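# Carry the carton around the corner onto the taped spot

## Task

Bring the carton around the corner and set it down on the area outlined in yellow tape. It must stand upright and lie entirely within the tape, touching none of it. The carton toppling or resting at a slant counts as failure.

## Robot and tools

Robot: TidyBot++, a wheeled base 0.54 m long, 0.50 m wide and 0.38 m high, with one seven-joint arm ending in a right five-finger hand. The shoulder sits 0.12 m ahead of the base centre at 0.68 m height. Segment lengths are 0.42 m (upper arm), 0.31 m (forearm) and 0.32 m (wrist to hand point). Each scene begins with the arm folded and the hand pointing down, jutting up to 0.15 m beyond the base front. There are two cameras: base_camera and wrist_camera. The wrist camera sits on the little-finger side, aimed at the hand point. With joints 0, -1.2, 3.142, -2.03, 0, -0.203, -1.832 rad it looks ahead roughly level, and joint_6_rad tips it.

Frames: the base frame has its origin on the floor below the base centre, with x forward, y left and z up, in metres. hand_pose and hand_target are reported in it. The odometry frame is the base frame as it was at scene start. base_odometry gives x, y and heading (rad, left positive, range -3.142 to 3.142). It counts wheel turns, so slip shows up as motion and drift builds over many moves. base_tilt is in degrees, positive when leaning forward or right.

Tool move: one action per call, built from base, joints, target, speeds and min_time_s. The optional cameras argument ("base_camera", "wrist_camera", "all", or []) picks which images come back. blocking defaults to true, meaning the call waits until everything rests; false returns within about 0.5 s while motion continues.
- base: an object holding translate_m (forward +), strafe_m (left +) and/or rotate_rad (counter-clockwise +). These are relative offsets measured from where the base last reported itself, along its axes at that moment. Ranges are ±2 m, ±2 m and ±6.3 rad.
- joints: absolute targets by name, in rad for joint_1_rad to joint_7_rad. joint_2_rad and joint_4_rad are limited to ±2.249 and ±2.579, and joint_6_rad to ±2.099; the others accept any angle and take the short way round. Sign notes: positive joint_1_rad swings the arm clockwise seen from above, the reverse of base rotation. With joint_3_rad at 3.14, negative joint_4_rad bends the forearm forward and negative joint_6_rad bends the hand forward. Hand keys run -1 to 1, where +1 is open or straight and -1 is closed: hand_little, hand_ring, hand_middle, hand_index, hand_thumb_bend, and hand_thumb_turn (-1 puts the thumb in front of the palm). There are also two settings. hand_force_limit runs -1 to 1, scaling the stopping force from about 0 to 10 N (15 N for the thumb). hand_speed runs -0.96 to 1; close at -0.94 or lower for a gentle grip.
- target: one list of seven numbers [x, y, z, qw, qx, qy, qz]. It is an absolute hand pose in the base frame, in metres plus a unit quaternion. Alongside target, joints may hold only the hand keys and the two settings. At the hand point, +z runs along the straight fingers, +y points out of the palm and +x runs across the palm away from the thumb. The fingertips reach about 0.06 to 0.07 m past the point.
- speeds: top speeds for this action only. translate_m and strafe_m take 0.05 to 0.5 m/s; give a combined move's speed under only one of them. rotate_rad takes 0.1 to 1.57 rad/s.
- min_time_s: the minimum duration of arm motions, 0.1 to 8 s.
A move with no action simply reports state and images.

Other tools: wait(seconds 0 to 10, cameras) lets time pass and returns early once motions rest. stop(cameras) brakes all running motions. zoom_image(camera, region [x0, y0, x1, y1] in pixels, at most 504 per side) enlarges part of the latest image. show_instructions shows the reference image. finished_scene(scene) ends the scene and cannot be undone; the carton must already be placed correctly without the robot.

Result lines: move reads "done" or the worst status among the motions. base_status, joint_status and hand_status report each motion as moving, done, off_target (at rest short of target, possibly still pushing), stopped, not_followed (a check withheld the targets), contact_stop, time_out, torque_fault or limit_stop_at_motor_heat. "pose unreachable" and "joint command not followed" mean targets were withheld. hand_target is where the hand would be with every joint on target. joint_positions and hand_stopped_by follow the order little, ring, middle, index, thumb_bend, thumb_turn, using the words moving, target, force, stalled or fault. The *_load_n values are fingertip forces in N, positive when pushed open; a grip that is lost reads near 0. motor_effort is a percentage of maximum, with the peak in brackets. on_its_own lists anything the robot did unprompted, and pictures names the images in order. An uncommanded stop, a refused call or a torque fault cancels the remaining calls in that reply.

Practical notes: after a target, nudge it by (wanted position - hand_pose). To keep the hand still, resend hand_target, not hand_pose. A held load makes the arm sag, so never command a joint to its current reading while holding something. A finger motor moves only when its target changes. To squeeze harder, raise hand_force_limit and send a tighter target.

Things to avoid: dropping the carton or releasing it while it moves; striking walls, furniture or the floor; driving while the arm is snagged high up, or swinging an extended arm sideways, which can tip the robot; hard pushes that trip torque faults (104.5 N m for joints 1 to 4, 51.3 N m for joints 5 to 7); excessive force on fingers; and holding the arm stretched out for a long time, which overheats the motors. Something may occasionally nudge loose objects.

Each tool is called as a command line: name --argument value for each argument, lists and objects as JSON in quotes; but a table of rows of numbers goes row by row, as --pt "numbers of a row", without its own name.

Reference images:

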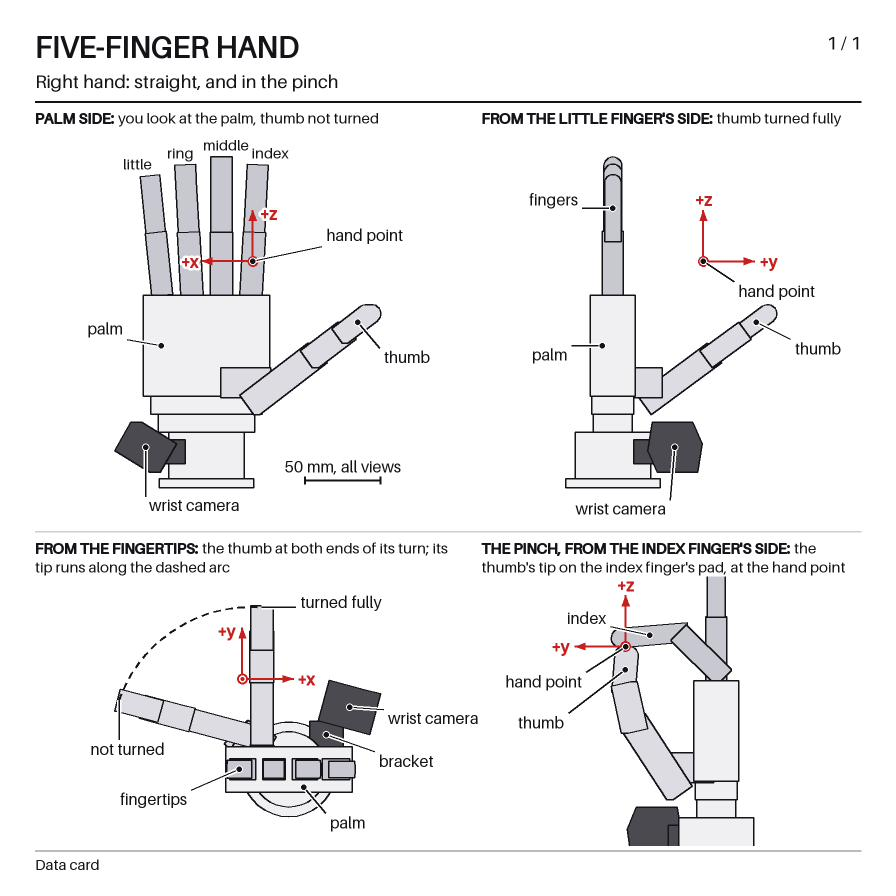

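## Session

move --joints '{"joint_1_rad":0,"joint_2_rad":-0.9,"joint_3_rad":3.142,"joint_4_rad":-2.0,"joint_5_rad":0,"joint_6_rad":-0.3,"joint_7_rad":-1.832}' --cameras '["all"]'

Scene clock: 3.30 s.
move: done
base_odometry: x=+0.000 y=+0.000 heading=+0.000
base_tilt: forward=-0.4 right=+0.1
base_status: not commanded
joint_positions: joint_1_rad=-0.014 joint_2_rad=-0.882 joint_3_rad=+3.127 joint_4_rad=-2.013 joint_5_rad=-0.031 joint_6_rad=-0.377 joint_7_rad=+4.414 hand_little=+1.000 hand_ring=+1.000 hand_middle=+1.000 hand_index=+1.000 hand_thumb_turn=+1.000 hand_thumb_bend=+1.000 hand_force_limit=+0.000 hand_speed=-0.800
joint_status: all done
hand_stopped_by: target,target,target,target,target,target
little_load_n: 0.0
ring_load_n: 0.0
middle_load_n: 0.0
index_load_n: 0.0
thumb_bend_load_n: 0.0
thumb_turn_load_n: 0.0
motor_effort: joint_1_rad=-1(2) joint_2_rad=+8(10) joint_3_rad=+1(2) joint_4_rad=+15(18) joint_5_rad=+1(2) joint_6_rad=+7(8) joint_7_rad=+1(2)
hand_pose: x=+0.4043 y=-0.0315 z=+1.0551 quat_wxyz=(+0.127, -0.678, +0.096, -0.718) (m; base frame)
hand_target: x=+0.3947 y=-0.0490 z=+1.0960 quat_wxyz=(+0.100, -0.639, +0.084, -0.758) (m; base frame)
hand_status: not commanded
pictures: base_camera, wrist_camera
Images, in order (width x height): base_camera 644x364, wrist_camera 504x504.

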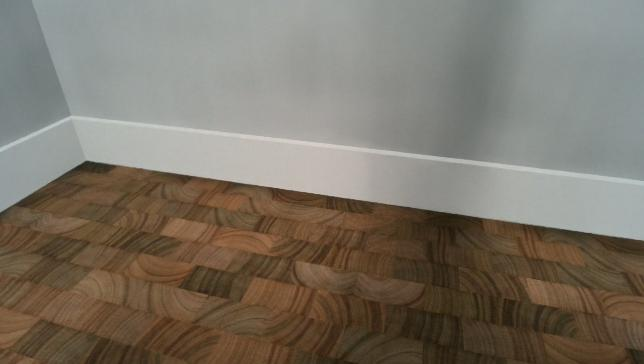

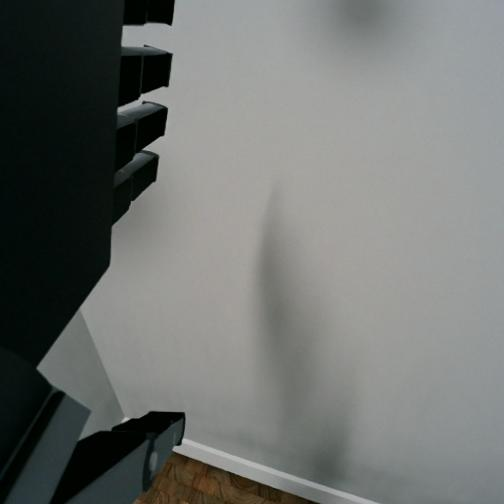

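move --joints '{"joint_2_rad":-1.2,"joint_4_rad":-2.02,"joint_6_rad":-0.3}'

move --base '{"rotate_rad":-1.1}' --cameras '["all"]'

move --base '{"rotate_rad":-1.1}' --cameras '["all"]'

Scene clock: 10.90 s.
move: done
base_odometry: x=+0.000 y=+0.000 heading=+0.000
base_tilt: forward=-0.3 right=+0.0
base_status: not commanded
joint_positions: joint_1_rad=-0.014 joint_2_rad=-1.174 joint_3_rad=+3.127 joint_4_rad=-2.014 joint_5_rad=-0.031 joint_6_rad=-0.375 joint_7_rad=+4.416 hand_little=+1.000 hand_ring=+1.000 hand_middle=+1.000 hand_index=+1.000 hand_thumb_turn=+1.000 hand_thumb_bend=+1.000 hand_force_limit=+0.000 hand_speed=-0.800
joint_status: all done
hand_stopped_by: target,target,target,target,target,target
little_load_n: 0.0
ring_load_n: 0.0
middle_load_n: 0.0
index_load_n: 0.0
thumb_bend_load_n: 0.0
thumb_turn_load_n: 0.0
motor_effort: joint_1_rad=-2(3) joint_2_rad=+15(17) joint_3_rad=+1(1) joint_4_rad=+14(17) joint_5_rad=+1(1) joint_6_rad=+7(8) joint_7_rad=+0(1)
hand_pose: x=+0.2848 y=-0.0333 z=+1.1220 quat_wxyz=(+0.140, -0.565, +0.077, -0.809) (m; base frame)
hand_target: x=+0.2663 y=-0.0490 z=+1.1483 quat_wxyz=(+0.110, -0.527, +0.069, -0.840) (m; base frame)
hand_status: not commanded
pictures: none

Scene clock: 12.87 s.
move: done
base_odometry: x=+0.000 y=+0.000 heading=-1.100
base_tilt: forward=-0.5 right=+0.0
base_status: done
joint_positions: joint_1_rad=-0.013 joint_2_rad=-1.174 joint_3_rad=+3.129 joint_4_rad=-2.014 joint_5_rad=-0.031 joint_6_rad=-0.375 joint_7_rad=+4.416 hand_little=+1.000 hand_ring=+1.000 hand_middle=+1.000 hand_index=+1.000 hand_thumb_turn=+1.000 hand_thumb_bend=+1.000 hand_force_limit=+0.000 hand_speed=-0.800
joint_status: not commanded
hand_stopped_by: target,target,target,target,target,target
little_load_n: 0.0
ring_load_n: 0.0
middle_load_n: 0.0
index_load_n: 0.0
thumb_bend_load_n: 0.0
thumb_turn_load_n: 0.0
motor_effort: joint_1_rad=-1(3) joint_2_rad=+15(15) joint_3_rad=+1(1) joint_4_rad=+14(15) joint_5_rad=+1(1) joint_6_rad=+7(8) joint_7_rad=+0(1)
hand_pose: x=+0.2848 y=-0.0341 z=+1.1220 quat_wxyz=(+0.140, -0.565, +0.078, -0.809) (m; base frame)
hand_target: x=+0.2663 y=-0.0490 z=+1.1483 quat_wxyz=(+0.110, -0.527, +0.069, -0.840) (m; base frame)
hand_status: not commanded
pictures: base_camera, wrist_camera
Images, in order (width x height): base_camera 644x364, wrist_camera 504x504.

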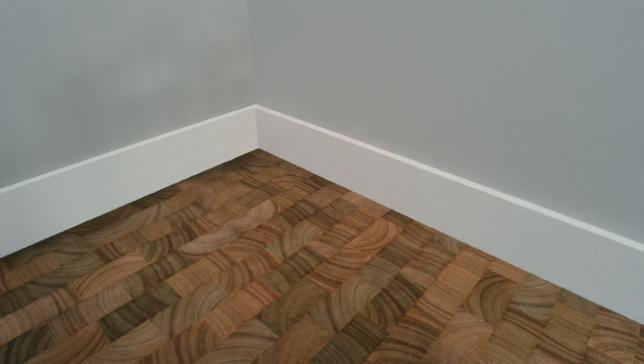

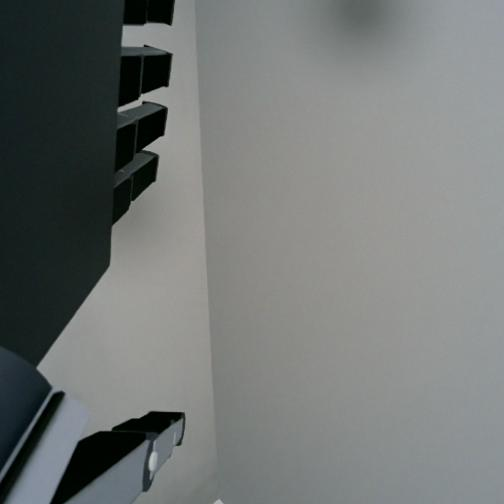

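Scene clock: 14.83 s.
move: done
base_odometry: x=+0.000 y=+0.000 heading=-2.199
base_tilt: forward=-0.4 right=+0.0
base_status: done
joint_positions: joint_1_rad=-0.013 joint_2_rad=-1.174 joint_3_rad=+3.129 joint_4_rad=-2.014 joint_5_rad=-0.031 joint_6_rad=-0.375 joint_7_rad=+4.416 hand_little=+1.000 hand_ring=+1.000 hand_middle=+1.000 hand_index=+1.000 hand_thumb_turn=+1.000 hand_thumb_bend=+1.000 hand_force_limit=+0.000 hand_speed=-0.800
joint_status: not commanded
hand_stopped_by: target,target,target,target,target,target
little_load_n: 0.0
ring_load_n: 0.0
middle_load_n: 0.0
index_load_n: 0.0
thumb_bend_load_n: 0.0
thumb_turn_load_n: 0.0
motor_effort: joint_1_rad=-1(3) joint_2_rad=+15(16) joint_3_rad=+1(1) joint_4_rad=+13(15) joint_5_rad=+0(1) joint_6_rad=+7(8) joint_7_rad=+0(2)
hand_pose: x=+0.2848 y=-0.0344 z=+1.1219 quat_wxyz=(+0.140, -0.565, +0.078, -0.809) (m; base frame)
hand_target: x=+0.2663 y=-0.0490 z=+1.1483 quat_wxyz=(+0.110, -0.527, +0.069, -0.840) (m; base frame)
hand_status: not commanded
pictures: base_camera, wrist_camera
Images, in order (width x height): base_camera 644x364, wrist_camera 504x504.

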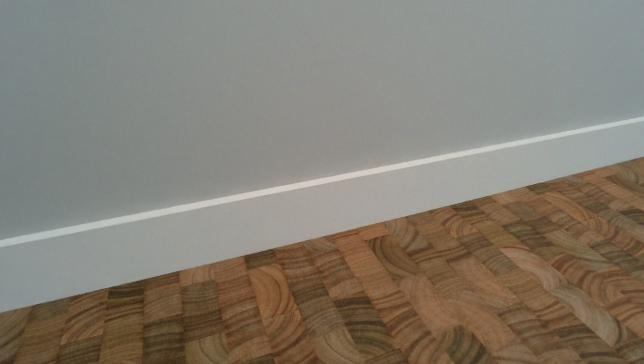

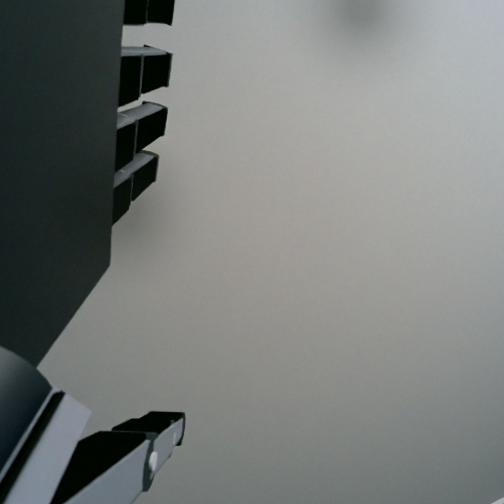

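move --base '{"rotate_rad":-1.178}' --joints '{"joint_6_rad":-0.6}' --cameras '["all"]'

Scene clock: 24.73 s.
move: done
base_odometry: x=+0.000 y=+0.000 heading=+2.906
base_tilt: forward=-0.4 right=+0.0
base_status: done
joint_positions: joint_1_rad=-0.012 joint_2_rad=-1.174 joint_3_rad=+3.130 joint_4_rad=-2.020 joint_5_rad=-0.031 joint_6_rad=-0.581 joint_7_rad=+4.416 hand_little=+1.000 hand_ring=+1.000 hand_middle=+1.000 hand_index=+1.000 hand_thumb_turn=+1.000 hand_thumb_bend=+1.000 hand_force_limit=+0.000 hand_speed=-0.800
joint_status: all done
hand_stopped_by: target,target,target,target,target,target
little_load_n: 0.0
ring_load_n: 0.0
middle_load_n: 0.0
index_load_n: 0.0
thumb_bend_load_n: 0.0
thumb_turn_load_n: 0.0
motor_effort: joint_1_rad=-2(2) joint_2_rad=+15(16) joint_3_rad=+1(1) joint_4_rad=+14(16) joint_5_rad=+0(1) joint_6_rad=+7(9) joint_7_rad=+1(2)
hand_pose: x=+0.2934 y=-0.0335 z=+1.0513 quat_wxyz=(+0.129, -0.649, +0.089, -0.745) (m; base frame)
hand_target: x=+0.2819 y=-0.0490 z=+1.0523 quat_wxyz=(+0.099, -0.646, +0.085, -0.752) (m; base frame)
hand_status: not commanded
pictures: base_camera, wrist_camera
Images, in order (width x height): base_camera 644x364, wrist_camera 504x504.

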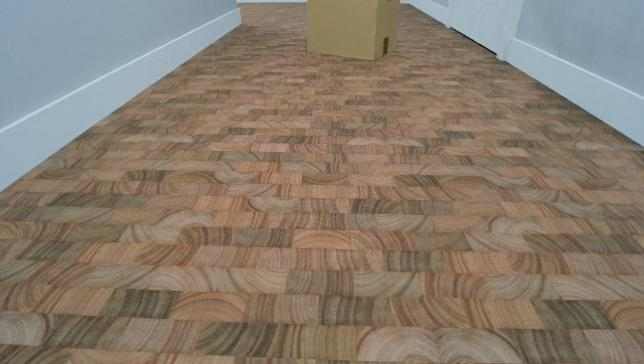

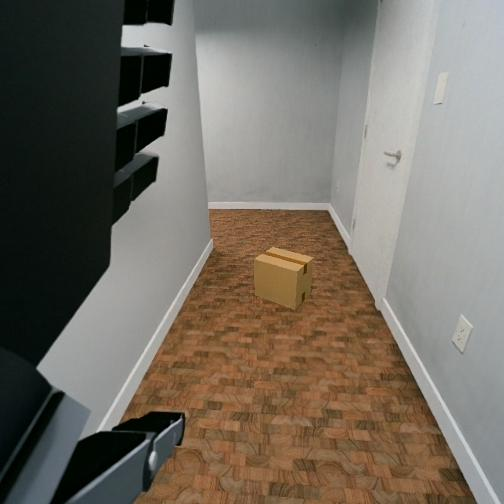

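move --base '{"rotate_rad":-0.045}' --joints '{"joint_2_rad":-0.93,"joint_4_rad":-2.0,"joint_6_rad":-0.5}'

move --base '{"translate_m":0.9}' --cameras '["all"]'

Scene clock: 85.77 s.
move: done
base_odometry: x=+0.000 y=+0.000 heading=+2.862
base_tilt: forward=-0.4 right=+0.0
base_status: done
joint_positions: joint_1_rad=-0.012 joint_2_rad=-0.945 joint_3_rad=+3.130 joint_4_rad=-2.019 joint_5_rad=-0.031 joint_6_rad=-0.573 joint_7_rad=+4.416 hand_little=+1.000 hand_ring=+1.000 hand_middle=+1.000 hand_index=+1.000 hand_thumb_turn=+1.000 hand_thumb_bend=+1.000 hand_force_limit=+0.000 hand_speed=-0.800
joint_status: all done
hand_stopped_by: target,target,target,target,target,target
little_load_n: 0.0
ring_load_n: 0.0
middle_load_n: 0.0
index_load_n: 0.0
thumb_bend_load_n: 0.0
thumb_turn_load_n: 0.0
motor_effort: joint_1_rad=-1(2) joint_2_rad=+10(16) joint_3_rad=+1(1) joint_4_rad=+15(17) joint_5_rad=+0(1) joint_6_rad=+8(8) joint_7_rad=+1(1)
hand_pose: x=+0.3733 y=-0.0327 z=+1.0053 quat_wxyz=(+0.118, -0.727, +0.102, -0.669) (m; base frame)
hand_target: x=+0.3796 y=-0.0490 z=+1.0392 quat_wxyz=(+0.092, -0.701, +0.092, -0.701) (m; base frame)
hand_status: not commanded
pictures: none

Scene clock: 88.87 s.
move: done
base_odometry: x=-0.865 y=+0.249 heading=+2.861
base_tilt: forward=-0.4 right=+0.0
base_status: done
joint_positions: joint_1_rad=-0.012 joint_2_rad=-0.941 joint_3_rad=+3.130 joint_4_rad=-2.018 joint_5_rad=-0.031 joint_6_rad=-0.573 joint_7_rad=+4.416 hand_little=+1.000 hand_ring=+1.000 hand_middle=+1.000 hand_index=+1.000 hand_thumb_turn=+1.000 hand_thumb_bend=+1.000 hand_force_limit=+0.000 hand_speed=-0.800
joint_status: not commanded
hand_stopped_by: target,target,target,target,target,target
little_load_n: 0.0
ring_load_n: 0.0
middle_load_n: 0.0
index_load_n: 0.0
thumb_bend_load_n: 0.0
thumb_turn_load_n: 0.0
motor_effort: joint_1_rad=-2(3) joint_2_rad=+10(12) joint_3_rad=+1(1) joint_4_rad=+15(17) joint_5_rad=+1(1) joint_6_rad=+7(8) joint_7_rad=+0(1)
hand_pose: x=+0.3744 y=-0.0327 z=+1.0053 quat_wxyz=(+0.118, -0.727, +0.102, -0.668) (m; base frame)
hand_target: x=+0.3796 y=-0.0490 z=+1.0392 quat_wxyz=(+0.092, -0.701, +0.092, -0.701) (m; base frame)
hand_status: not commanded
pictures: base_camera, wrist_camera
Images, in order (width x height): base_camera 644x364, wrist_camera 504x504.

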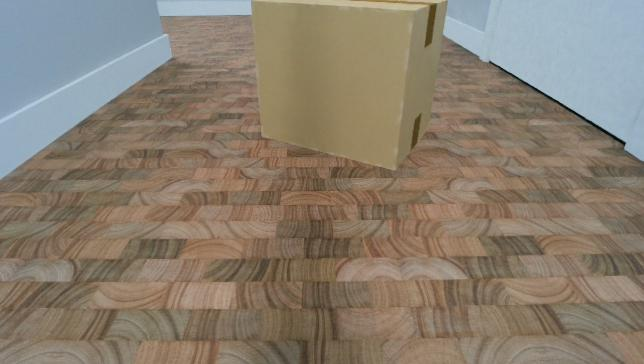

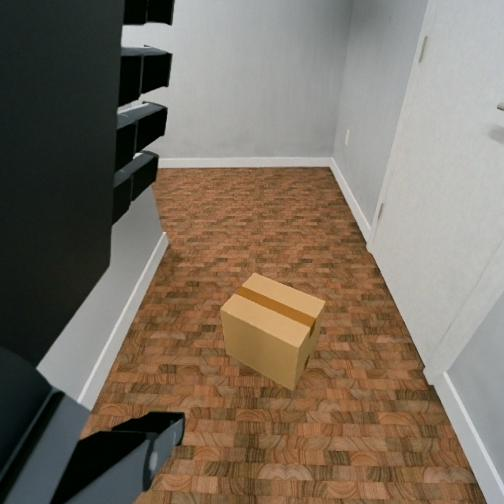

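move --base '{"strafe_m":-0.08}'

move --base '{"translate_m":0.85}' --speeds '{"translate_m":0.18}' --cameras '["all"]'

Scene clock: 112.27 s.
move: done
base_odometry: x=-0.843 y=+0.326 heading=+2.861
base_tilt: forward=-0.4 right=+0.1
base_status: done
joint_positions: joint_1_rad=-0.012 joint_2_rad=-0.941 joint_3_rad=+3.138 joint_4_rad=-2.018 joint_5_rad=-0.031 joint_6_rad=-0.573 joint_7_rad=+4.416 hand_little=+1.000 hand_ring=+1.000 hand_middle=+1.000 hand_index=+1.000 hand_thumb_turn=+1.000 hand_thumb_bend=+1.000 hand_force_limit=+0.000 hand_speed=-0.800
joint_status: not commanded
hand_stopped_by: target,target,target,target,target,target
little_load_n: 0.0
ring_load_n: 0.0
middle_load_n: -0.5
index_load_n: 0.0
thumb_bend_load_n: 0.0
thumb_turn_load_n: 0.0
motor_effort: joint_1_rad=-2(3) joint_2_rad=+9(10) joint_3_rad=+1(2) joint_4_rad=+16(16) joint_5_rad=+0(1) joint_6_rad=+7(8) joint_7_rad=+1(1)
hand_pose: x=+0.3743 y=-0.0360 z=+1.0052 quat_wxyz=(+0.119, -0.727, +0.106, -0.668) (m; base frame)
hand_target: x=+0.3796 y=-0.0490 z=+1.0392 quat_wxyz=(+0.092, -0.701, +0.092, -0.701) (m; base frame)
hand_status: not commanded
pictures: none

Scene clock: 117.67 s.
move: done
base_odometry: x=-1.660 y=+0.561 heading=+2.861
base_tilt: forward=-0.4 right=+0.0
base_status: done
joint_positions: joint_1_rad=-0.012 joint_2_rad=-0.938 joint_3_rad=+3.138 joint_4_rad=-2.017 joint_5_rad=-0.031 joint_6_rad=-0.573 joint_7_rad=+4.416 hand_little=+1.000 hand_ring=+1.000 hand_middle=+1.000 hand_index=+1.000 hand_thumb_turn=+1.000 hand_thumb_bend=+1.000 hand_force_limit=+0.000 hand_speed=-0.800
joint_status: not commanded
hand_stopped_by: target,target,target,target,target,target
little_load_n: 0.0
ring_load_n: 0.0
middle_load_n: 0.0
index_load_n: 0.0
thumb_bend_load_n: 0.0
thumb_turn_load_n: 0.0
motor_effort: joint_1_rad=+0(3) joint_2_rad=+10(13) joint_3_rad=+1(1) joint_4_rad=+15(17) joint_5_rad=+0(2) joint_6_rad=+8(8) joint_7_rad=+1(1)
hand_pose: x=+0.3750 y=-0.0360 z=+1.0052 quat_wxyz=(+0.118, -0.727, +0.106, -0.668) (m; base frame)
hand_target: x=+0.3796 y=-0.0490 z=+1.0392 quat_wxyz=(+0.092, -0.701, +0.092, -0.701) (m; base frame)
hand_status: not commanded
pictures: base_camera, wrist_camera
Images, in order (width x height): base_camera 644x364, wrist_camera 504x504.

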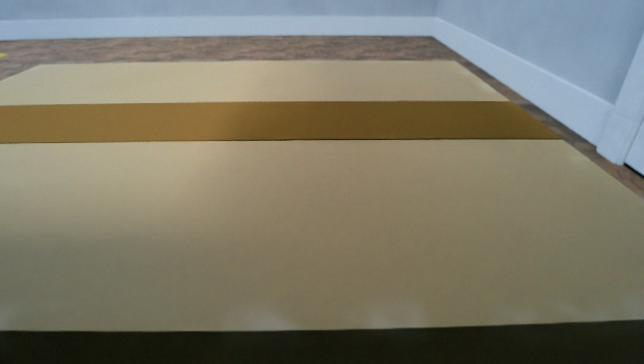

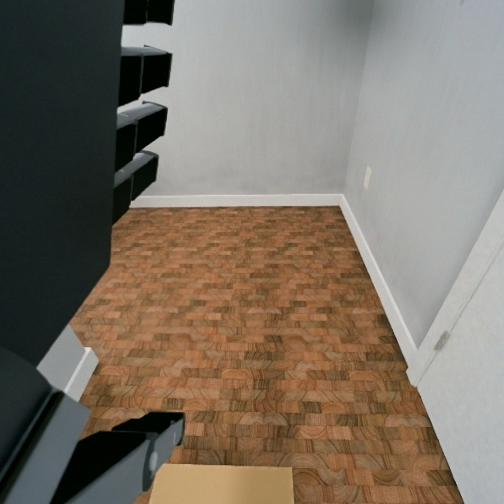

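move --base '{"translate_m":0.3}' --speeds '{"translate_m":0.15}' --joints '{"joint_1_rad":-1.2}' --cameras '["all"]'

Scene clock: 140.97 s.
move: done
base_odometry: x=-1.947 y=+0.644 heading=+2.861
base_tilt: forward=-0.4 right=+0.1
base_status: done
joint_positions: joint_1_rad=-1.182 joint_2_rad=-0.938 joint_3_rad=+3.138 joint_4_rad=-2.016 joint_5_rad=-0.031 joint_6_rad=-0.573 joint_7_rad=+4.416 hand_little=+1.000 hand_ring=+1.000 hand_middle=+1.000 hand_index=+1.000 hand_thumb_turn=+1.000 hand_thumb_bend=+1.000 hand_force_limit=+0.000 hand_speed=-0.800
joint_status: all done
hand_stopped_by: target,target,target,target,target,target
little_load_n: 0.0
ring_load_n: 0.0
middle_load_n: 0.0
index_load_n: 0.0
thumb_bend_load_n: 0.0
thumb_turn_load_n: 0.0
motor_effort: joint_1_rad=-2(3) joint_2_rad=+10(12) joint_3_rad=+1(2) joint_4_rad=+16(17) joint_5_rad=+0(1) joint_6_rad=+6(8) joint_7_rad=+1(1)
hand_pose: x=+0.2522 y=+0.2215 z=+1.0056 quat_wxyz=(+0.468, -0.665, -0.313, -0.491) (m; base frame)
hand_target: x=+0.2591 y=+0.2251 z=+1.0392 quat_wxyz=(+0.472, -0.630, -0.320, -0.527) (m; base frame)
hand_status: not commanded
pictures: base_camera, wrist_camera
Images, in order (width x height): base_camera 644x364, wrist_camera 504x504.

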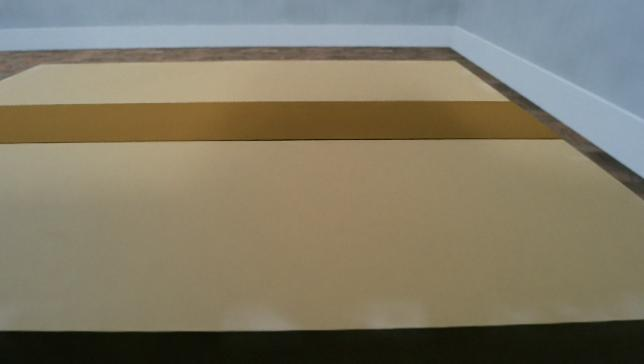

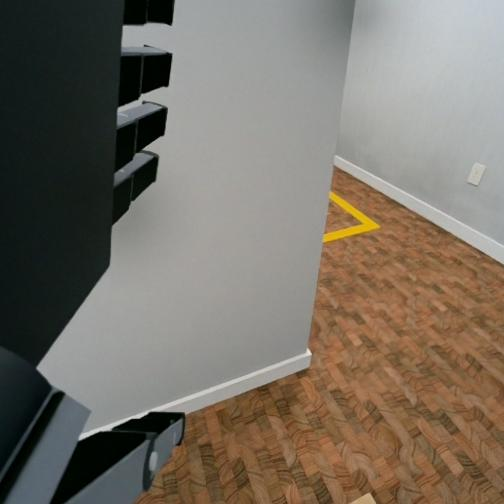

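move --base '{"translate_m":0.14}' --speeds '{"translate_m":0.15}' --joints '{"joint_1_rad":0.0}' --cameras '["all"]'

move --base '{"translate_m":0.2074,"strafe_m":-0.0754,"rotate_rad":0.2618}' --speeds '{"translate_m":0.16,"rotate_rad":0.17}' --cameras '["all"]'

Scene clock: 177.67 s.
move: done
base_odometry: x=-2.082 y=+0.683 heading=+2.862
base_tilt: forward=-0.4 right=+0.0
base_status: done
joint_positions: joint_1_rad=-0.021 joint_2_rad=-0.938 joint_3_rad=+3.138 joint_4_rad=-2.016 joint_5_rad=-0.031 joint_6_rad=-0.573 joint_7_rad=+4.416 hand_little=+1.000 hand_ring=+1.000 hand_middle=+1.000 hand_index=+1.000 hand_thumb_turn=+1.000 hand_thumb_bend=+1.000 hand_force_limit=+0.000 hand_speed=-0.800
joint_status: all done
hand_stopped_by: target,target,target,target,target,target
little_load_n: 0.0
ring_load_n: 0.0
middle_load_n: -0.5
index_load_n: 0.0
thumb_bend_load_n: 0.0
thumb_turn_load_n: 0.0
motor_effort: joint_1_rad=-1(3) joint_2_rad=+10(11) joint_3_rad=+1(2) joint_4_rad=+16(17) joint_5_rad=+0(1) joint_6_rad=+7(8) joint_7_rad=+0(1)
hand_pose: x=+0.3753 y=-0.0339 z=+1.0056 quat_wxyz=(+0.122, -0.727, +0.103, -0.667) (m; base frame)
hand_target: x=+0.3796 y=-0.0490 z=+1.0392 quat_wxyz=(+0.092, -0.701, +0.092, -0.701) (m; base frame)
hand_status: not commanded
pictures: base_camera, wrist_camera
Images, in order (width x height): base_camera 644x364, wrist_camera 504x504.

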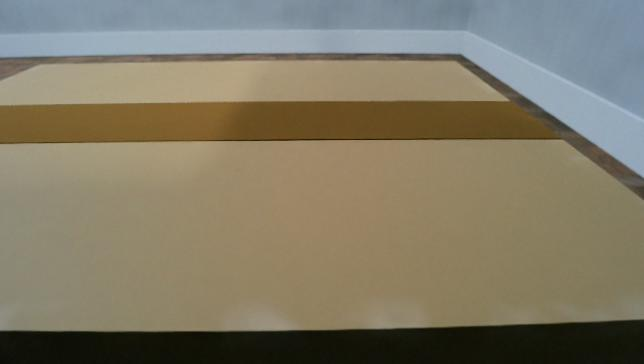

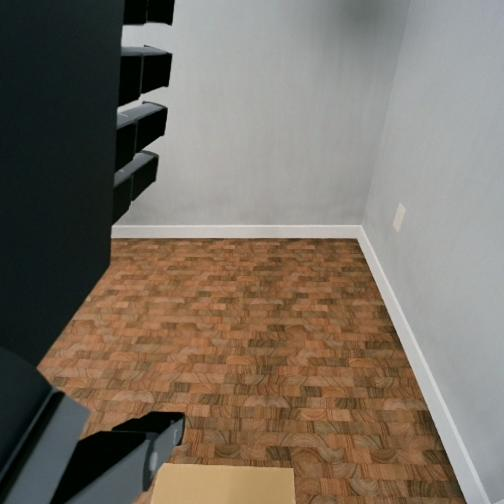

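Scene clock: 179.67 s.
move: done
base_odometry: x=-2.260 y=+0.813 heading=+3.123
base_tilt: forward=-0.4 right=+0.0
base_status: done
joint_positions: joint_1_rad=-0.018 joint_2_rad=-0.937 joint_3_rad=+3.138 joint_4_rad=-2.016 joint_5_rad=-0.031 joint_6_rad=-0.573 joint_7_rad=+4.416 hand_little=+1.000 hand_ring=+1.000 hand_middle=+1.000 hand_index=+1.000 hand_thumb_turn=+1.000 hand_thumb_bend=+1.000 hand_force_limit=+0.000 hand_speed=-0.800
joint_status: not commanded
hand_stopped_by: target,target,target,target,target,target
little_load_n: 0.0
ring_load_n: 0.0
middle_load_n: 0.0
index_load_n: 0.0
thumb_bend_load_n: 0.0
thumb_turn_load_n: 0.0
motor_effort: joint_1_rad=-1(3) joint_2_rad=+9(12) joint_3_rad=+1(2) joint_4_rad=+15(16) joint_5_rad=+0(2) joint_6_rad=+8(8) joint_7_rad=+1(1)
hand_pose: x=+0.3756 y=-0.0347 z=+1.0056 quat_wxyz=(+0.121, -0.727, +0.104, -0.667) (m; base frame)
hand_target: x=+0.3796 y=-0.0490 z=+1.0392 quat_wxyz=(+0.092, -0.701, +0.092, -0.701) (m; base frame)
hand_status: not commanded
pictures: base_camera, wrist_camera
Images, in order (width x height): base_camera 644x364, wrist_camera 504x504.

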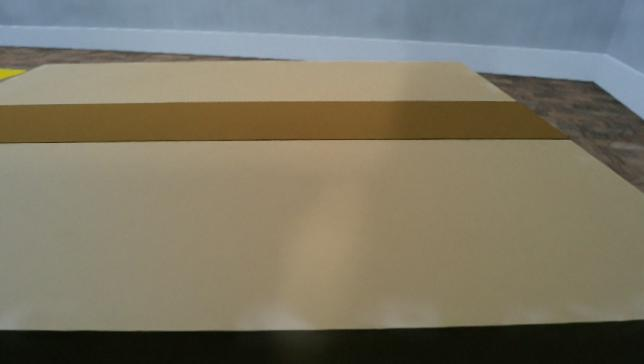

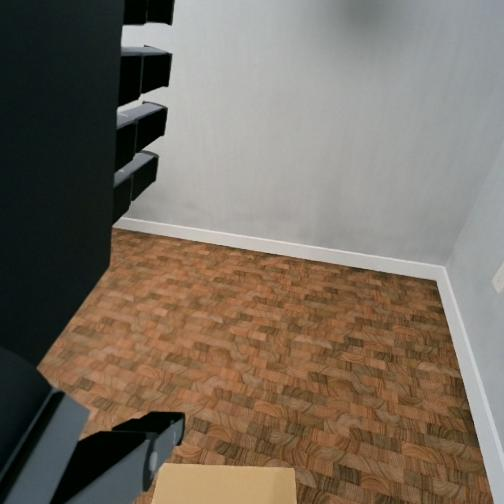

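move --base '{"translate_m":0.2074,"strafe_m":-0.0754,"rotate_rad":0.2618}' --speeds '{"translate_m":0.16,"rotate_rad":0.17}'

move --base '{"translate_m":0.2074,"strafe_m":-0.0754,"rotate_rad":0.2618}' --speeds '{"translate_m":0.16,"rotate_rad":0.17}' --cameras '["all"]'

Scene clock: 187.90 s.
move: done
base_odometry: x=-2.466 y=+0.892 heading=-2.899
base_tilt: forward=-0.4 right=+0.1
base_status: done
joint_positions: joint_1_rad=-0.017 joint_2_rad=-0.937 joint_3_rad=+3.138 joint_4_rad=-2.015 joint_5_rad=-0.031 joint_6_rad=-0.573 joint_7_rad=+4.416 hand_little=+1.000 hand_ring=+1.000 hand_middle=+1.000 hand_index=+1.000 hand_thumb_turn=+1.000 hand_thumb_bend=+1.000 hand_force_limit=+0.000 hand_speed=-0.800
joint_status: not commanded
hand_stopped_by: target,target,target,target,target,target
little_load_n: 0.0
ring_load_n: 0.0
middle_load_n: 0.0
index_load_n: 0.0
thumb_bend_load_n: 0.0
thumb_turn_load_n: 0.0
motor_effort: joint_1_rad=-2(3) joint_2_rad=+9(11) joint_3_rad=+1(2) joint_4_rad=+15(17) joint_5_rad=+0(2) joint_6_rad=+7(8) joint_7_rad=+1(1)
hand_pose: x=+0.3756 y=-0.0350 z=+1.0057 quat_wxyz=(+0.120, -0.727, +0.105, -0.667) (m; base frame)
hand_target: x=+0.3796 y=-0.0490 z=+1.0392 quat_wxyz=(+0.092, -0.701, +0.092, -0.701) (m; base frame)
hand_status: not commanded
pictures: none

Scene clock: 189.97 s.
move: done
base_odometry: x=-2.685 y=+0.916 heading=-2.637
base_tilt: forward=-0.4 right=+0.0
base_status: done
joint_positions: joint_1_rad=-0.016 joint_2_rad=-0.937 joint_3_rad=+3.138 joint_4_rad=-2.015 joint_5_rad=-0.031 joint_6_rad=-0.573 joint_7_rad=+4.416 hand_little=+1.000 hand_ring=+1.000 hand_middle=+1.000 hand_index=+1.000 hand_thumb_turn=+1.000 hand_thumb_bend=+1.000 hand_force_limit=+0.000 hand_speed=-0.800
joint_status: not commanded
hand_stopped_by: target,target,target,target,target,target
little_load_n: 0.0
ring_load_n: 0.0
middle_load_n: 0.0
index_load_n: 0.0
thumb_bend_load_n: 0.0
thumb_turn_load_n: 0.0
motor_effort: joint_1_rad=-2(3) joint_2_rad=+10(12) joint_3_rad=+1(1) joint_4_rad=+15(16) joint_5_rad=+1(1) joint_6_rad=+8(8) joint_7_rad=+1(1)
hand_pose: x=+0.3756 y=-0.0352 z=+1.0057 quat_wxyz=(+0.120, -0.727, +0.105, -0.668) (m; base frame)
hand_target: x=+0.3796 y=-0.0490 z=+1.0392 quat_wxyz=(+0.092, -0.701, +0.092, -0.701) (m; base frame)
hand_status: not commanded
pictures: base_camera, wrist_camera
Images, in order (width x height): base_camera 644x364, wrist_camera 504x504.

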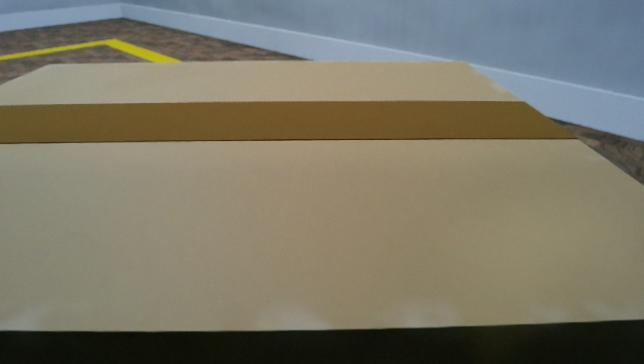

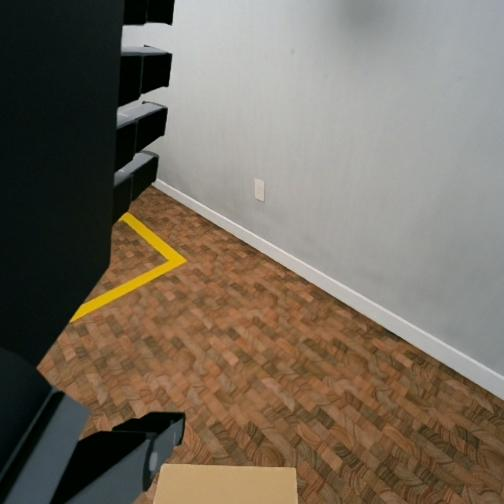

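move --base '{"translate_m":0.2074,"strafe_m":-0.0754,"rotate_rad":0.2618}' --speeds '{"translate_m":0.16,"rotate_rad":0.17}' --cameras '["all"]'

move --base '{"translate_m":0.2074,"strafe_m":-0.0754,"rotate_rad":0.2618}' --speeds '{"translate_m":0.16,"rotate_rad":0.17}' --cameras '["all"]'

Scene clock: 197.73 s.
move: done
base_odometry: x=-2.903 y=+0.881 heading=-2.375
base_tilt: forward=-0.4 right=+0.1
base_status: done
joint_positions: joint_1_rad=-0.015 joint_2_rad=-0.937 joint_3_rad=+3.138 joint_4_rad=-2.015 joint_5_rad=-0.031 joint_6_rad=-0.573 joint_7_rad=+4.416 hand_little=+1.000 hand_ring=+1.000 hand_middle=+1.000 hand_index=+1.000 hand_thumb_turn=+1.000 hand_thumb_bend=+1.000 hand_force_limit=+0.000 hand_speed=-0.800
joint_status: not commanded
hand_stopped_by: target,target,target,target,target,target
little_load_n: 0.0
ring_load_n: 0.0
middle_load_n: 0.0
index_load_n: 0.0
thumb_bend_load_n: 0.0
thumb_turn_load_n: 0.0
motor_effort: joint_1_rad=-1(3) joint_2_rad=+9(12) joint_3_rad=+0(1) joint_4_rad=+16(17) joint_5_rad=+1(1) joint_6_rad=+7(8) joint_7_rad=+1(1)
hand_pose: x=+0.3756 y=-0.0353 z=+1.0057 quat_wxyz=(+0.120, -0.727, +0.105, -0.668) (m; base frame)
hand_target: x=+0.3796 y=-0.0490 z=+1.0392 quat_wxyz=(+0.092, -0.701, +0.092, -0.701) (m; base frame)
hand_status: not commanded
pictures: base_camera, wrist_camera
Images, in order (width x height): base_camera 644x364, wrist_camera 504x504.

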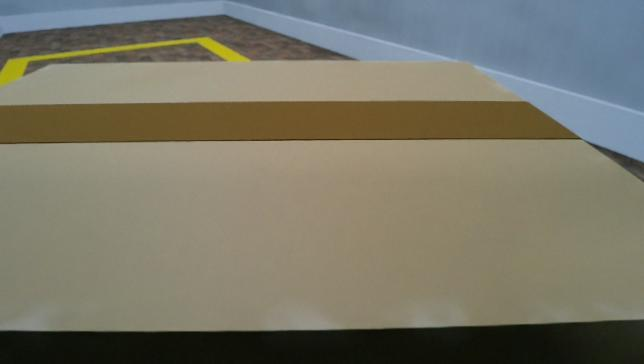

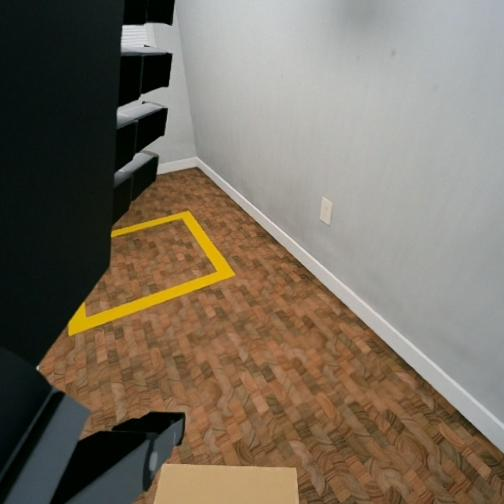

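Scene clock: 199.77 s.
move: done
base_odometry: x=-3.105 y=+0.792 heading=-2.114
base_tilt: forward=-0.4 right=+0.1
base_status: done
joint_positions: joint_1_rad=-0.015 joint_2_rad=-0.936 joint_3_rad=+3.138 joint_4_rad=-2.015 joint_5_rad=-0.031 joint_6_rad=-0.573 joint_7_rad=+4.416 hand_little=+1.000 hand_ring=+1.000 hand_middle=+1.000 hand_index=+1.000 hand_thumb_turn=+1.000 hand_thumb_bend=+1.000 hand_force_limit=+0.000 hand_speed=-0.800
joint_status: not commanded
hand_stopped_by: target,target,target,target,target,target
little_load_n: 0.0
ring_load_n: 0.0
middle_load_n: 0.0
index_load_n: 0.0
thumb_bend_load_n: 0.0
thumb_turn_load_n: 0.0
motor_effort: joint_1_rad=-1(3) joint_2_rad=+9(12) joint_3_rad=+1(1) joint_4_rad=+16(16) joint_5_rad=+0(2) joint_6_rad=+7(8) joint_7_rad=+1(1)
hand_pose: x=+0.3757 y=-0.0355 z=+1.0058 quat_wxyz=(+0.120, -0.727, +0.105, -0.668) (m; base frame)
hand_target: x=+0.3796 y=-0.0490 z=+1.0392 quat_wxyz=(+0.092, -0.701, +0.092, -0.701) (m; base frame)
hand_status: not commanded
pictures: base_camera, wrist_camera
Images, in order (width x height): base_camera 644x364, wrist_camera 504x504.

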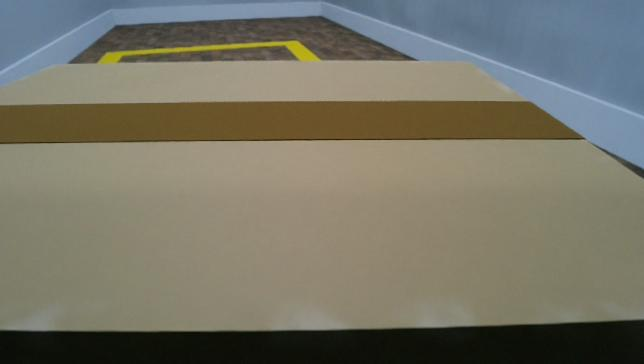

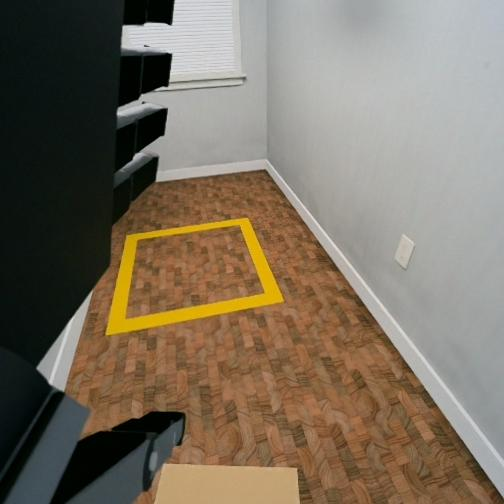

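move --base '{"translate_m":0.2074,"strafe_m":-0.0754,"rotate_rad":0.263}' --speeds '{"translate_m":0.16,"rotate_rad":0.17}' --cameras '["all"]'

move --base '{"translate_m":0.6}' --speeds '{"translate_m":0.18}' --cameras '["all"]'

Scene clock: 215.13 s.
move: done
base_odometry: x=-3.277 y=+0.653 heading=-1.851
base_tilt: forward=-0.3 right=+0.0
base_status: done
joint_positions: joint_1_rad=-0.014 joint_2_rad=-0.936 joint_3_rad=+3.138 joint_4_rad=-2.015 joint_5_rad=-0.031 joint_6_rad=-0.573 joint_7_rad=+4.416 hand_little=+1.000 hand_ring=+1.000 hand_middle=+1.000 hand_index=+1.000 hand_thumb_turn=+1.000 hand_thumb_bend=+1.000 hand_force_limit=+0.000 hand_speed=-0.800
joint_status: not commanded
hand_stopped_by: target,target,target,target,target,target
little_load_n: 0.0
ring_load_n: 0.0
middle_load_n: 0.0
index_load_n: 0.0
thumb_bend_load_n: 0.0
thumb_turn_load_n: 0.0
motor_effort: joint_1_rad=-1(2) joint_2_rad=+9(12) joint_3_rad=+1(1) joint_4_rad=+16(16) joint_5_rad=+0(1) joint_6_rad=+7(8) joint_7_rad=+1(1)
hand_pose: x=+0.3758 y=-0.0356 z=+1.0057 quat_wxyz=(+0.119, -0.727, +0.106, -0.667) (m; base frame)
hand_target: x=+0.3796 y=-0.0490 z=+1.0392 quat_wxyz=(+0.092, -0.701, +0.092, -0.701) (m; base frame)
hand_status: not commanded
pictures: base_camera, wrist_camera
Images, in order (width x height): base_camera 644x364, wrist_camera 504x504.

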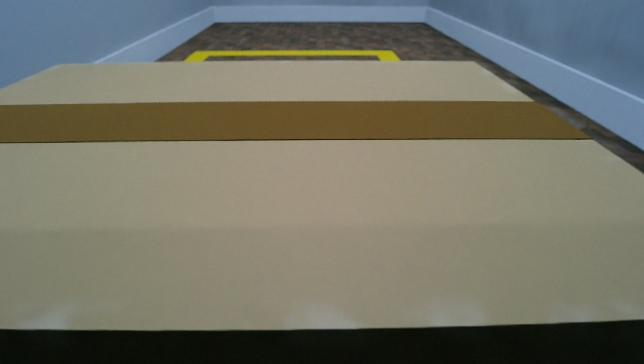

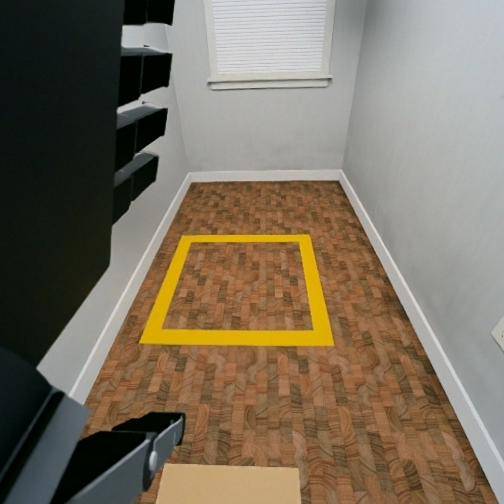

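Scene clock: 219.20 s.
move: done
base_odometry: x=-3.443 y=+0.077 heading=-1.851
base_tilt: forward=-0.3 right=+0.0
base_status: done
joint_positions: joint_1_rad=-0.014 joint_2_rad=-0.935 joint_3_rad=+3.138 joint_4_rad=-2.015 joint_5_rad=-0.031 joint_6_rad=-0.572 joint_7_rad=+4.416 hand_little=+1.000 hand_ring=+1.000 hand_middle=+1.000 hand_index=+1.000 hand_thumb_turn=+1.000 hand_thumb_bend=+1.000 hand_force_limit=+0.000 hand_speed=-0.800
joint_status: not commanded
hand_stopped_by: target,target,target,target,target,target
little_load_n: 0.0
ring_load_n: 0.0
middle_load_n: 0.0
index_load_n: 0.0
thumb_bend_load_n: 0.0
thumb_turn_load_n: 0.0
motor_effort: joint_1_rad=-1(2) joint_2_rad=+10(11) joint_3_rad=+1(1) joint_4_rad=+15(17) joint_5_rad=+0(1) joint_6_rad=+8(8) joint_7_rad=+1(1)
hand_pose: x=+0.3760 y=-0.0356 z=+1.0057 quat_wxyz=(+0.119, -0.728, +0.106, -0.667) (m; base frame)
hand_target: x=+0.3796 y=-0.0490 z=+1.0392 quat_wxyz=(+0.092, -0.701, +0.092, -0.701) (m; base frame)
hand_status: not commanded
pictures: base_camera, wrist_camera
Images, in order (width x height): base_camera 644x364, wrist_camera 504x504.

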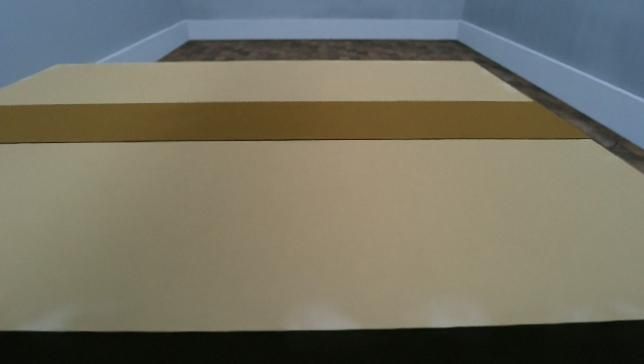

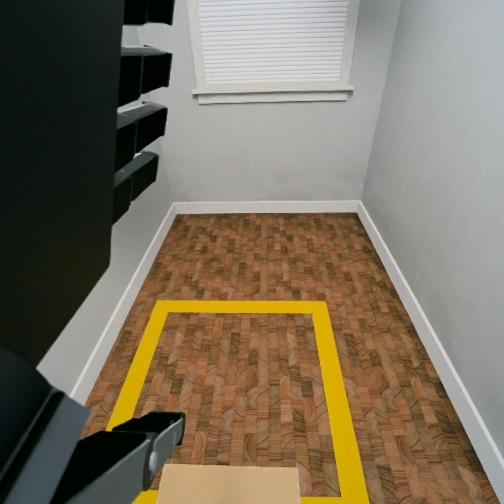

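move --base '{"translate_m":0.44}' --speeds '{"translate_m":0.15}' --cameras '["all"]'

move --base '{"translate_m":-0.5}' --cameras '["all"]'

Scene clock: 235.97 s.
move: done
base_odometry: x=-3.565 y=-0.346 heading=-1.852
base_tilt: forward=-0.4 right=+0.1
base_status: done
joint_positions: joint_1_rad=-0.014 joint_2_rad=-0.935 joint_3_rad=+3.138 joint_4_rad=-2.014 joint_5_rad=-0.031 joint_6_rad=-0.572 joint_7_rad=+4.416 hand_little=+1.000 hand_ring=+1.000 hand_middle=+1.000 hand_index=+1.000 hand_thumb_turn=+1.000 hand_thumb_bend=+1.000 hand_force_limit=+0.000 hand_speed=-0.800
joint_status: not commanded
hand_stopped_by: target,target,target,target,target,target
little_load_n: 0.0
ring_load_n: 0.0
middle_load_n: 0.0
index_load_n: 0.0
thumb_bend_load_n: 0.0
thumb_turn_load_n: 0.0
motor_effort: joint_1_rad=-1(2) joint_2_rad=+10(12) joint_3_rad=+1(1) joint_4_rad=+15(17) joint_5_rad=+0(2) joint_6_rad=+7(8) joint_7_rad=+1(1)
hand_pose: x=+0.3762 y=-0.0356 z=+1.0058 quat_wxyz=(+0.119, -0.728, +0.106, -0.667) (m; base frame)
hand_target: x=+0.3796 y=-0.0490 z=+1.0392 quat_wxyz=(+0.092, -0.701, +0.092, -0.701) (m; base frame)
hand_status: not commanded
pictures: base_camera, wrist_camera
Images, in order (width x height): base_camera 644x364, wrist_camera 504x504.

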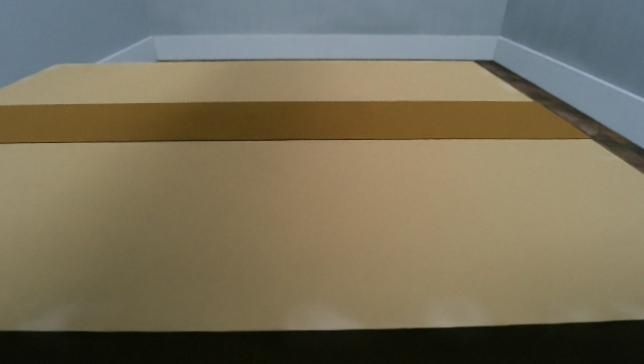

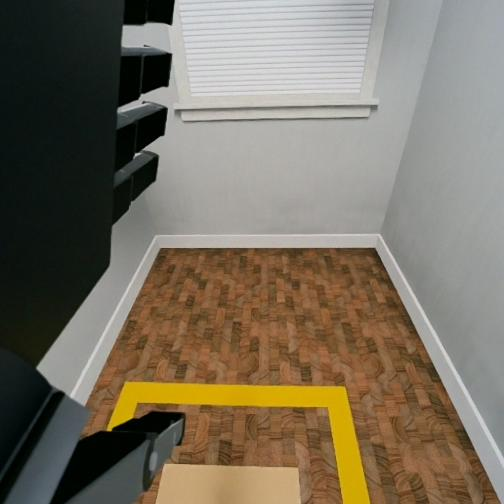

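Scene clock: 238.43 s.
move: done
base_odometry: x=-3.426 y=+0.135 heading=-1.851
base_tilt: forward=-0.4 right=+0.1
base_status: done
joint_positions: joint_1_rad=-0.014 joint_2_rad=-0.932 joint_3_rad=+3.138 joint_4_rad=-2.014 joint_5_rad=-0.031 joint_6_rad=-0.572 joint_7_rad=+4.416 hand_little=+1.000 hand_ring=+1.000 hand_middle=+1.000 hand_index=+1.000 hand_thumb_turn=+1.000 hand_thumb_bend=+1.000 hand_force_limit=+0.000 hand_speed=-0.800
joint_status: not commanded
hand_stopped_by: target,target,target,target,target,target
little_load_n: 0.0
ring_load_n: 0.0
middle_load_n: 0.0
index_load_n: 0.0
thumb_bend_load_n: 0.0
thumb_turn_load_n: 0.0
motor_effort: joint_1_rad=-1(3) joint_2_rad=+10(12) joint_3_rad=+1(2) joint_4_rad=+16(17) joint_5_rad=+1(2) joint_6_rad=+8(8) joint_7_rad=+1(1)
hand_pose: x=+0.3771 y=-0.0356 z=+1.0053 quat_wxyz=(+0.119, -0.728, +0.106, -0.666) (m; base frame)
hand_target: x=+0.3796 y=-0.0490 z=+1.0392 quat_wxyz=(+0.092, -0.701, +0.092, -0.701) (m; base frame)
hand_status: not commanded
pictures: base_camera, wrist_camera
Images, in order (width x height): base_camera 644x364, wrist_camera 504x504.

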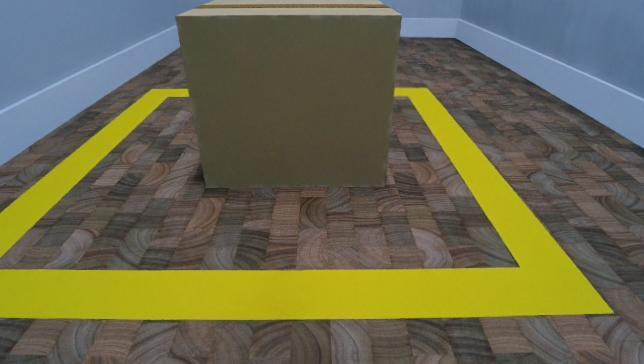

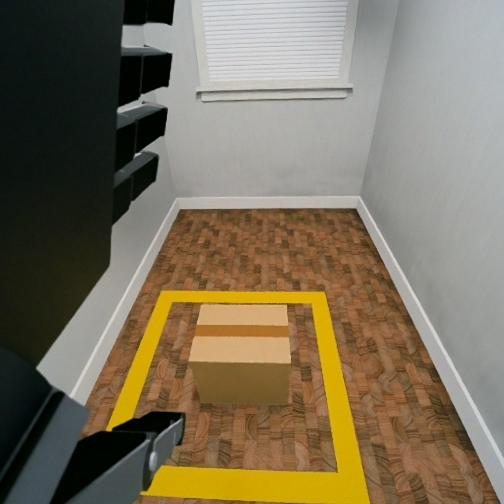

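finished_scene --scene 2

The scene is finished: the task was done.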